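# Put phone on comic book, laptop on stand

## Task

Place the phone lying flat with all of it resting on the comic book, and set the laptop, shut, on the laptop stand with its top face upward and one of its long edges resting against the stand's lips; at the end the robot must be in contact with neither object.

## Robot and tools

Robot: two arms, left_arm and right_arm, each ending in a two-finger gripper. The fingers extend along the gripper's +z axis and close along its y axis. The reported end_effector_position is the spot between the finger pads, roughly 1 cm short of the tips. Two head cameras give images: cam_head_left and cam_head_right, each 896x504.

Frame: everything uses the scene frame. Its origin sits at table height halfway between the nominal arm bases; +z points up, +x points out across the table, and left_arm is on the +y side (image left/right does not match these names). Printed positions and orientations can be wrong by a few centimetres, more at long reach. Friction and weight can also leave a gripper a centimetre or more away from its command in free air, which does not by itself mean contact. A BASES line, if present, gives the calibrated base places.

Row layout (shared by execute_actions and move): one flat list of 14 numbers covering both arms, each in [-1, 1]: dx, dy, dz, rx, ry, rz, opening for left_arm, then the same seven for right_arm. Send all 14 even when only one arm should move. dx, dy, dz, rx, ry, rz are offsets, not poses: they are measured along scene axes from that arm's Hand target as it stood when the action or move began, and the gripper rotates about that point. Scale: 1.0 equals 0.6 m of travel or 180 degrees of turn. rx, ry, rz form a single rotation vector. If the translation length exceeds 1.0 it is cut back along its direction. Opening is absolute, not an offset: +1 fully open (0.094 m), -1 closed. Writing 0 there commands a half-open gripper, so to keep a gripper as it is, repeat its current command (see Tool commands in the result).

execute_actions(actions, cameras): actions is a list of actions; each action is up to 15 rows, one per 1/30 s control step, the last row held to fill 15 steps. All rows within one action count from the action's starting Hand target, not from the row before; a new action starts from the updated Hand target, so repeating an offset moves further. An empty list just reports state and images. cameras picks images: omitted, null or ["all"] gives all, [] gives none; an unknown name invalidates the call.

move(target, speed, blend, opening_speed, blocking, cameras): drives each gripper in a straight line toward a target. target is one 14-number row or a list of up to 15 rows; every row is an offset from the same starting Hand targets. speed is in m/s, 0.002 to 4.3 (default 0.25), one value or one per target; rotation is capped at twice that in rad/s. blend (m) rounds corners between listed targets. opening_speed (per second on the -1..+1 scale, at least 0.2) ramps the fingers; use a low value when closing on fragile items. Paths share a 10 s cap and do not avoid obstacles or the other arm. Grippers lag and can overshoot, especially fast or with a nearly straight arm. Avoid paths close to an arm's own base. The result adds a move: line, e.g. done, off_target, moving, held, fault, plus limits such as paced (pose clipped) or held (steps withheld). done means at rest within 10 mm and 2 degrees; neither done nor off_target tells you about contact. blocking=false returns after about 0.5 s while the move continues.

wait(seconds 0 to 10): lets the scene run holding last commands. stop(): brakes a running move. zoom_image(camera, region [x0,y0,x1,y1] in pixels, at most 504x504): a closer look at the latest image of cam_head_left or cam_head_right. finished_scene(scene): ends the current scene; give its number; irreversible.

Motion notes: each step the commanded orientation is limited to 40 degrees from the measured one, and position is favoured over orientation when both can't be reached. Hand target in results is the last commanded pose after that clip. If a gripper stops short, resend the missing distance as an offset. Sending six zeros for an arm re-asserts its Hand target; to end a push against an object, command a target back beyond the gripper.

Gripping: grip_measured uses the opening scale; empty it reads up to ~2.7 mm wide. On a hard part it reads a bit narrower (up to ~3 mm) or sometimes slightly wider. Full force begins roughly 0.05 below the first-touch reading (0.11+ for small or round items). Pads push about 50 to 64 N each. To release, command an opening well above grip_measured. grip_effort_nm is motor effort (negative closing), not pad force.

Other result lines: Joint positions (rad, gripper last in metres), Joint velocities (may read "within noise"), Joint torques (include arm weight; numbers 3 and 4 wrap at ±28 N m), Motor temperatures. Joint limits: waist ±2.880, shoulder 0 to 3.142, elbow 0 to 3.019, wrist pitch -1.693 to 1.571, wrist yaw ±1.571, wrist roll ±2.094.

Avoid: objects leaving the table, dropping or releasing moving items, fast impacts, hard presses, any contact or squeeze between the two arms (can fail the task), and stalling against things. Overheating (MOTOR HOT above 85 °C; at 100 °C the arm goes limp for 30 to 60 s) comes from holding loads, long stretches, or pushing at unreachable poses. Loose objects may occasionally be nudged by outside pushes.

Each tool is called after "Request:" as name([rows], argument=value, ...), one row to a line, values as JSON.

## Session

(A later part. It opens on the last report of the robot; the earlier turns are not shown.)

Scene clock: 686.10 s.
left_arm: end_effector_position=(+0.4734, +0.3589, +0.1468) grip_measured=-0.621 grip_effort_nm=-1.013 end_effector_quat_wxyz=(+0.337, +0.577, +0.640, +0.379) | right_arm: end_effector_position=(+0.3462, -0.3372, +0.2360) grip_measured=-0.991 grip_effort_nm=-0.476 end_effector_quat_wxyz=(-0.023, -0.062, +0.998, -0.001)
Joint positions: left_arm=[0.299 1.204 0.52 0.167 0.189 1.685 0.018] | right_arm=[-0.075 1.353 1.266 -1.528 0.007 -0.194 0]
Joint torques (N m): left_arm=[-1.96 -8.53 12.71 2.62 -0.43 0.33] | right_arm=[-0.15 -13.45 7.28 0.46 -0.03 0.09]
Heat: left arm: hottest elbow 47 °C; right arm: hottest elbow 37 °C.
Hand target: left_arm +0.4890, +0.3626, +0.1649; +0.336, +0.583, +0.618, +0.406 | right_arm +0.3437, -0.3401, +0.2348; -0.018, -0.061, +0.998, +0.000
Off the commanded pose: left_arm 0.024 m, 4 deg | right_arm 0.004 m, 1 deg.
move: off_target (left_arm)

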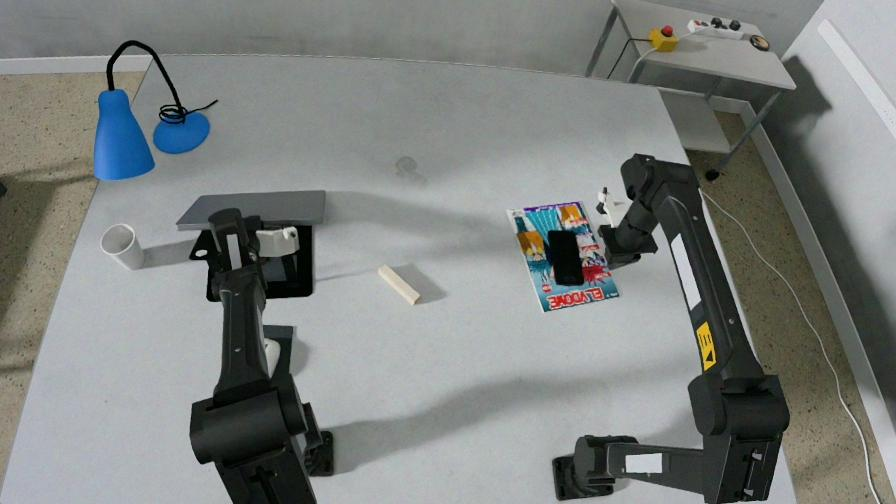

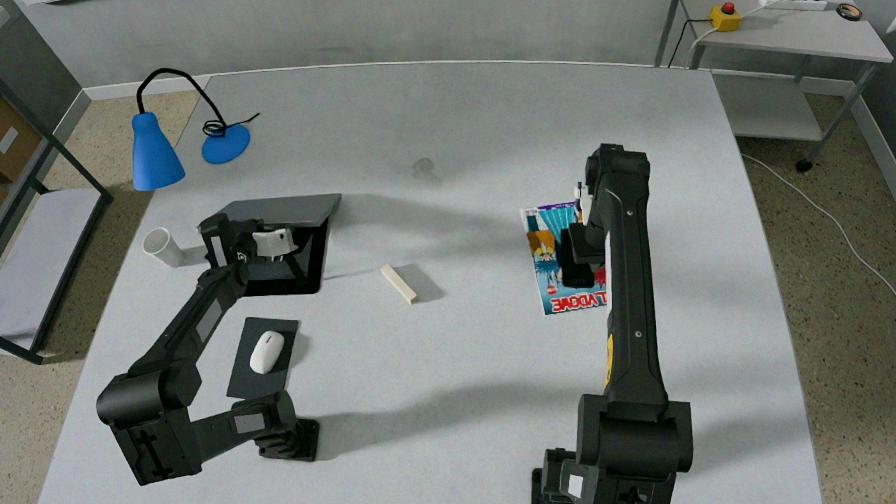

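Request:
move(target=[0,0,-0.005,0,0,0,-0.35,0,0,0,0,0,0,-1], opening_speed=0.2, speed=0.04)

Request:
zoom_image(camera="cam_head_left", region=[140, 120, 380, 320])

Request:
zoom_image(camera="cam_head_right", region=[180, 150, 380, 310])

Scene clock: 692.70 s.
left_arm: end_effector_position=(+0.4737, +0.3594, +0.1461) grip_measured=-0.353 grip_effort_nm=0.149 end_effector_quat_wxyz=(+0.332, +0.582, +0.636, +0.383) | right_arm: end_effector_position=(+0.3462, -0.3372, +0.2360) grip_measured=-0.991 grip_effort_nm=-0.476 end_effector_quat_wxyz=(-0.023, -0.062, +0.998, -0.001)
Joint positions: left_arm=[0.298 1.207 0.52 0.169 0.183 1.701 0.03] | right_arm=[-0.075 1.353 1.266 -1.528 0.007 -0.194 0]
Joint torques (N m): left_arm=[-1.55 -8.12 12.25 2.71 -0.16 0.15] | right_arm=[-0.15 -13.39 7.27 0.44 -0.03 0.09]
Heat: left arm: hottest elbow 46 °C; right arm: hottest elbow 38 °C.
Hand target: left_arm +0.4890, +0.3625, +0.1619; +0.336, +0.584, +0.618, +0.406 | right_arm +0.3437, -0.3401, +0.2348; -0.018, -0.061, +0.998, +0.000
Off the commanded pose: left_arm 0.022 m, 3 deg | right_arm 0.004 m, 1 deg.
move: off_target (left_arm)

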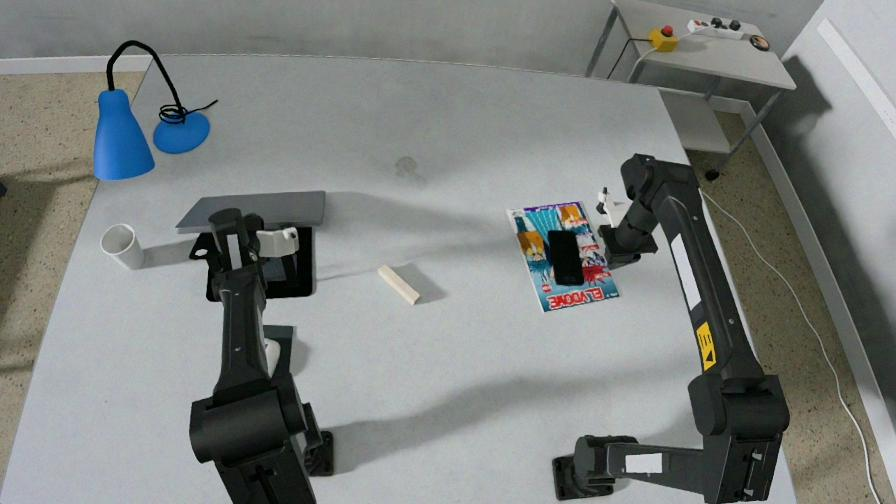

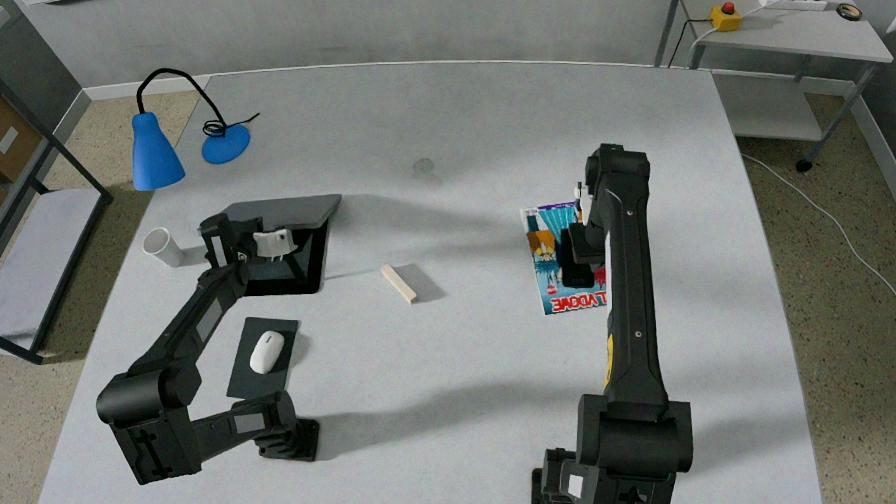

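Scaled by 2.100.

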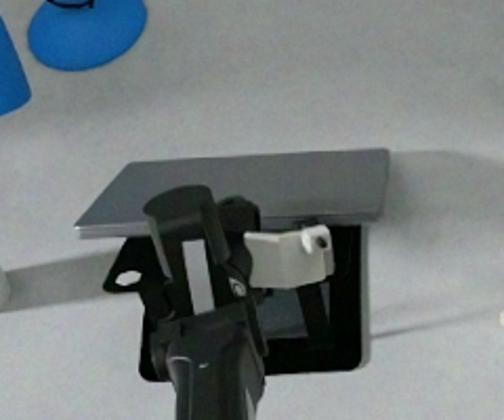

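Scaled by 2.520.

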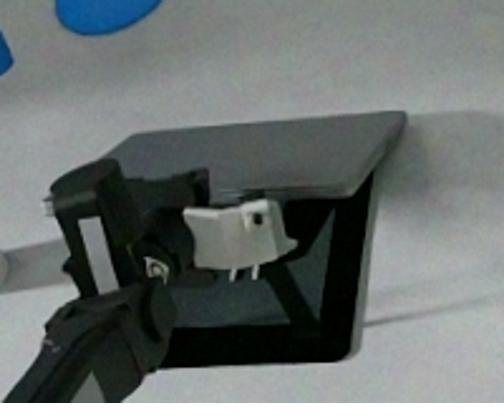

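Request:
move(target=[0,0,0,0,0,0,0.2,0,0,0,0,0,0,-1], opening_speed=0.2, speed=0.04)

Request:
zoom_image(camera="cam_head_left", region=[140, 120, 380, 320])

Request:
zoom_image(camera="cam_head_right", region=[180, 150, 380, 310])

Scene clock: 699.03 s.
left_arm: end_effector_position=(+0.4790, +0.3594, +0.1583) grip_measured=+0.196 grip_effort_nm=0.188 end_effector_quat_wxyz=(+0.343, +0.575, +0.629, +0.396) | right_arm: end_effector_position=(+0.3462, -0.3372, +0.2360) grip_measured=-0.991 grip_effort_nm=-0.476 end_effector_quat_wxyz=(-0.023, -0.062, +0.998, -0.001)
Joint positions: left_arm=[0.296 1.199 0.526 0.195 0.186 1.692 0.056] | right_arm=[-0.075 1.353 1.266 -1.528 0.007 -0.194 0]
Joint torques (N m): left_arm=[-1.61 -7.12 12.07 1.85 -0.27 0.28] | right_arm=[-0.09 -13.45 7.25 0.43 -0.03 0.09]
Heat: left arm: hottest elbow 45 °C; right arm: hottest elbow 38 °C.
Hand target: left_arm +0.4890, +0.3626, +0.1621; +0.336, +0.583, +0.618, +0.406 | right_arm +0.3437, -0.3401, +0.2348; -0.018, -0.061, +0.998, +0.000
Off the commanded pose: left_arm 0.011 m, 2 deg | right_arm 0.004 m, 1 deg.
move: off_target (left_arm)

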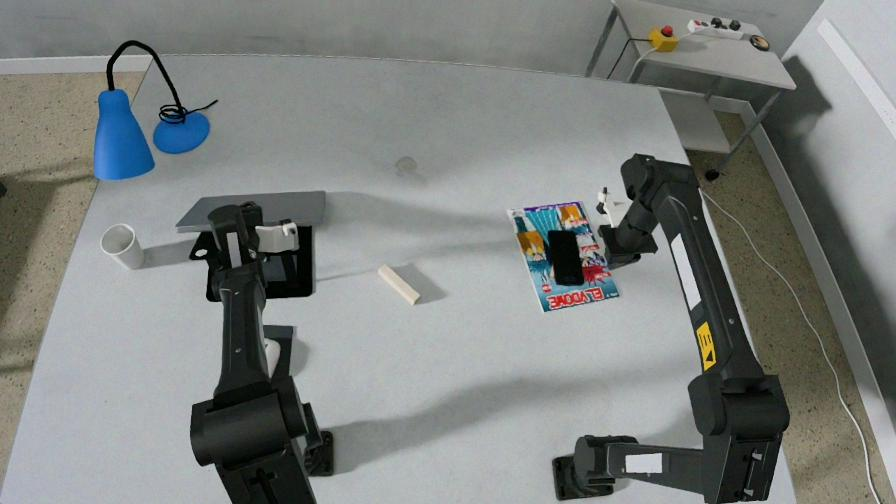

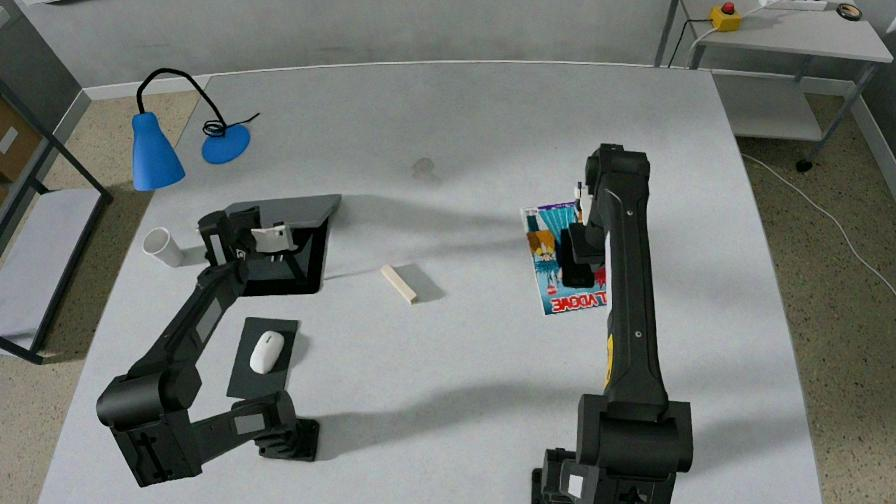

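Scaled by 2.100.

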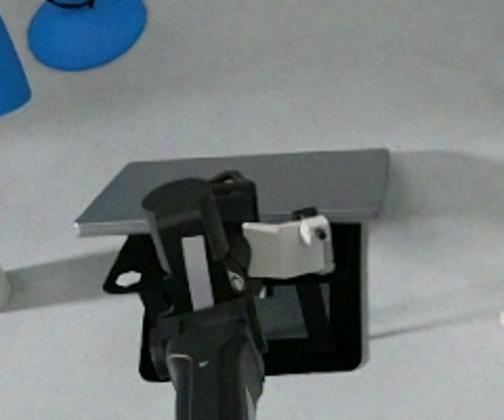

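Scaled by 2.520.

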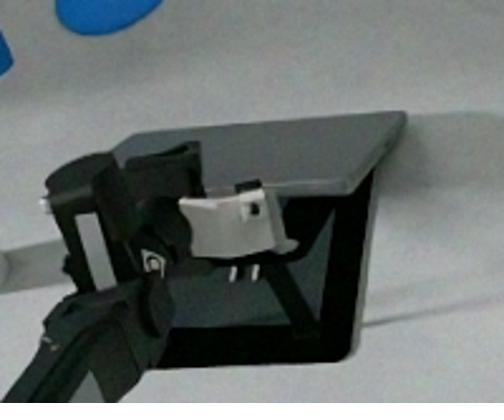

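Request:
move([
  [-0.06,0,0.025,0,0,0,0.2,0,0,0,0,0,0,-1],
  [-0.12,0,0.055,0,0,0,0.2,0,0,0,0,0,0,-1],
], speed=0.05)

Request:
zoom_image(camera="cam_head_left", region=[140, 120, 380, 320])

Request:
zoom_image(camera="cam_head_right", region=[180, 150, 380, 310])

Scene clock: 710.13 s.
left_arm: end_effector_position=(+0.4233, +0.3589, +0.1978) grip_measured=+0.198 grip_effort_nm=0.120 end_effector_quat_wxyz=(+0.341, +0.584, +0.615, +0.405) | right_arm: end_effector_position=(+0.3462, -0.3372, +0.2360) grip_measured=-0.991 grip_effort_nm=-0.476 end_effector_quat_wxyz=(-0.023, -0.062, +0.998, -0.001)
Joint positions: left_arm=[0.365 0.929 0.474 -0.016 0.253 1.758 0.056] | right_arm=[-0.075 1.353 1.266 -1.528 0.007 -0.194 0]
Joint torques (N m): left_arm=[-0.26 -6.18 9.99 1.43 0.25 0.05] | right_arm=[-0.21 -13.33 7.27 0.43 -0.03 0.09]
Heat: left arm: hottest elbow 44 °C; right arm: hottest elbow 38 °C.
Hand target: left_arm +0.4170, +0.3624, +0.1948; +0.336, +0.584, +0.618, +0.406 | right_arm +0.3437, -0.3401, +0.2348; -0.018, -0.061, +0.998, +0.000
Off the commanded pose: left_arm 0.008 m, 1 deg | right_arm 0.004 m, 1 deg.
move: done

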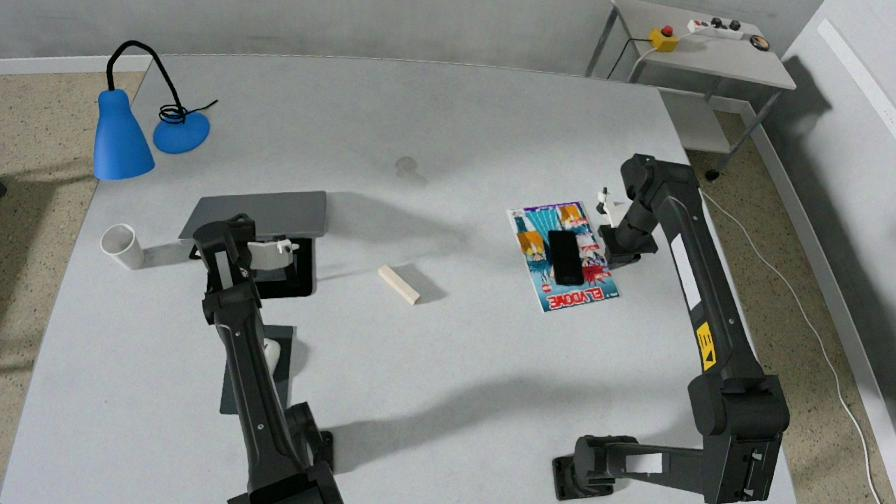

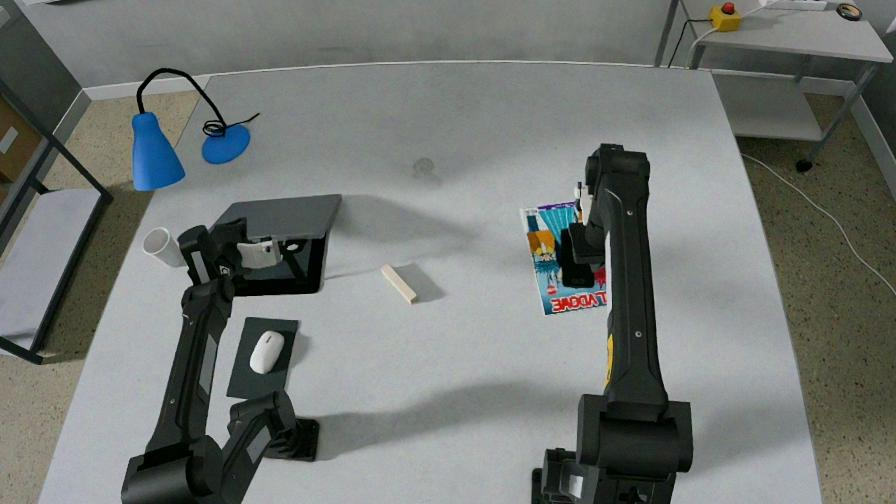

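Scaled by 2.100.

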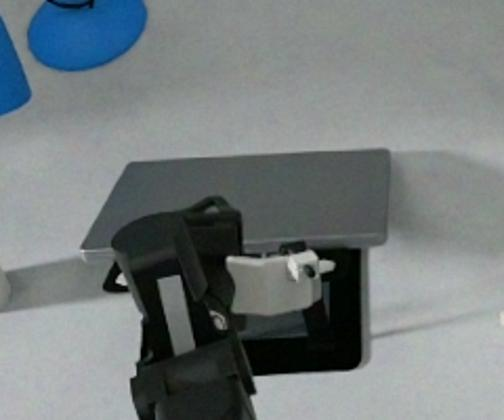

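Scaled by 2.520.

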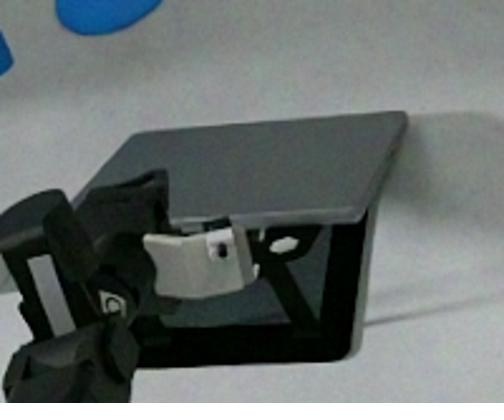

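Request:
move([
  [-0.06,0,0.035,0,0,0,0.2,0,0,0,0,0,0,-1],
  [-0.15,0,0.17,0,0,0,0.2,0,0,0,0,0,0,-1],
], speed=0.07)

Request:
zoom_image(camera="cam_head_left", region=[140, 120, 380, 320])

Request:
zoom_image(camera="cam_head_right", region=[180, 150, 380, 310])

Scene clock: 715.23 s.
left_arm: end_effector_position=(+0.3218, +0.3536, +0.2510) grip_measured=+0.198 grip_effort_nm=0.125 end_effector_quat_wxyz=(+0.332, +0.590, +0.635, +0.372) | right_arm: end_effector_position=(+0.3462, -0.3372, +0.2360) grip_measured=-0.991 grip_effort_nm=-0.476 end_effector_quat_wxyz=(-0.023, -0.062, +0.998, -0.001)
Joint positions: left_arm=[0.57 0.53 0.524 -0.581 0.431 1.861 0.056] | right_arm=[-0.075 1.353 1.266 -1.528 0.007 -0.194 0]
Joint torques (N m): left_arm=[-0.67 -2.26 19.25 1.28 0.28 0.07] | right_arm=[-0.15 -13.45 7.27 0.46 -0.03 0.1]
Motor temperatures (°C): left_arm=[23 27 43 24 27 24 29] | right_arm=[26 36 38 25 24 23 26]
Heat: left arm: hottest elbow 43 °C; right arm: hottest elbow 38 °C.
Hand target: left_arm +0.3270, +0.3626, +0.2970; +0.336, +0.583, +0.618, +0.406 | right_arm +0.3437, -0.3401, +0.2348; -0.018, -0.061, +0.998, +0.000
Off the commanded pose: left_arm 0.047 m, 4 deg | right_arm 0.004 m, 1 deg.
move: off_target (left_arm)

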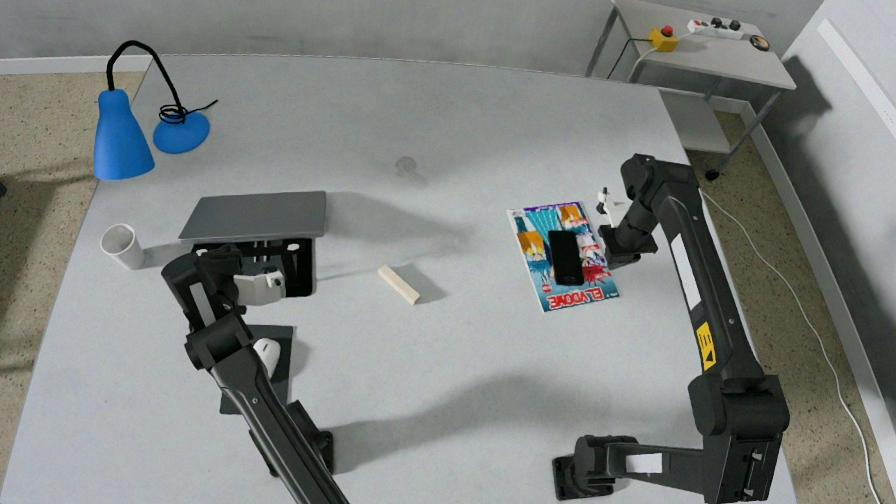

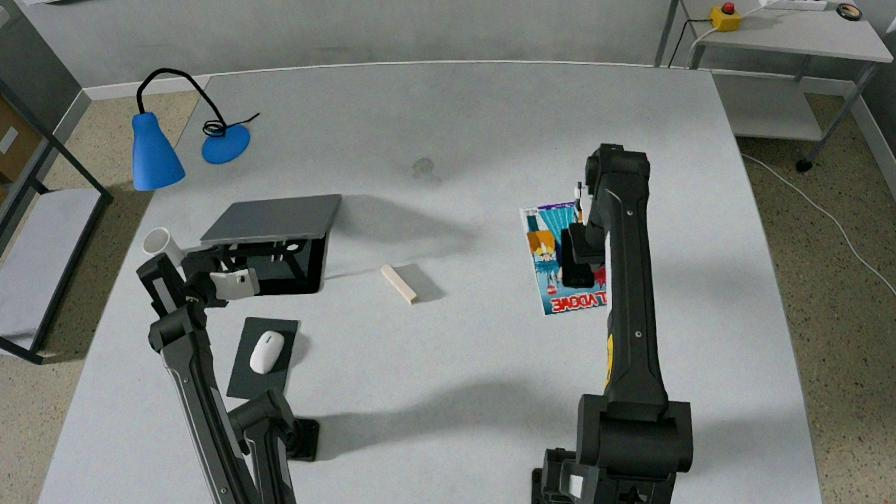

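Scaled by 2.100.

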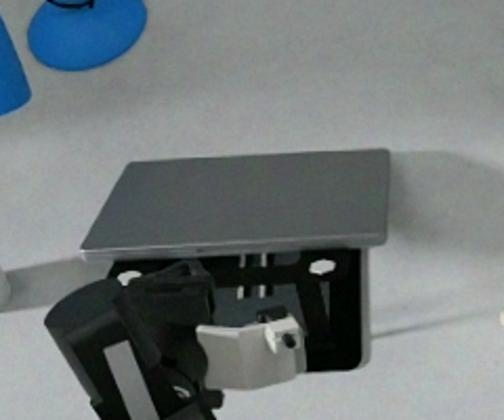

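Scaled by 2.520.

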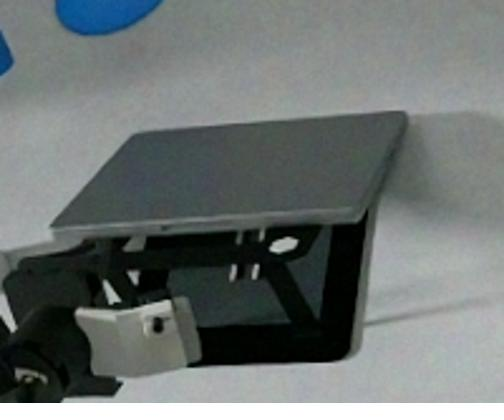

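Request:
finished_scene(scene=1)

The scene is finished: the task was done.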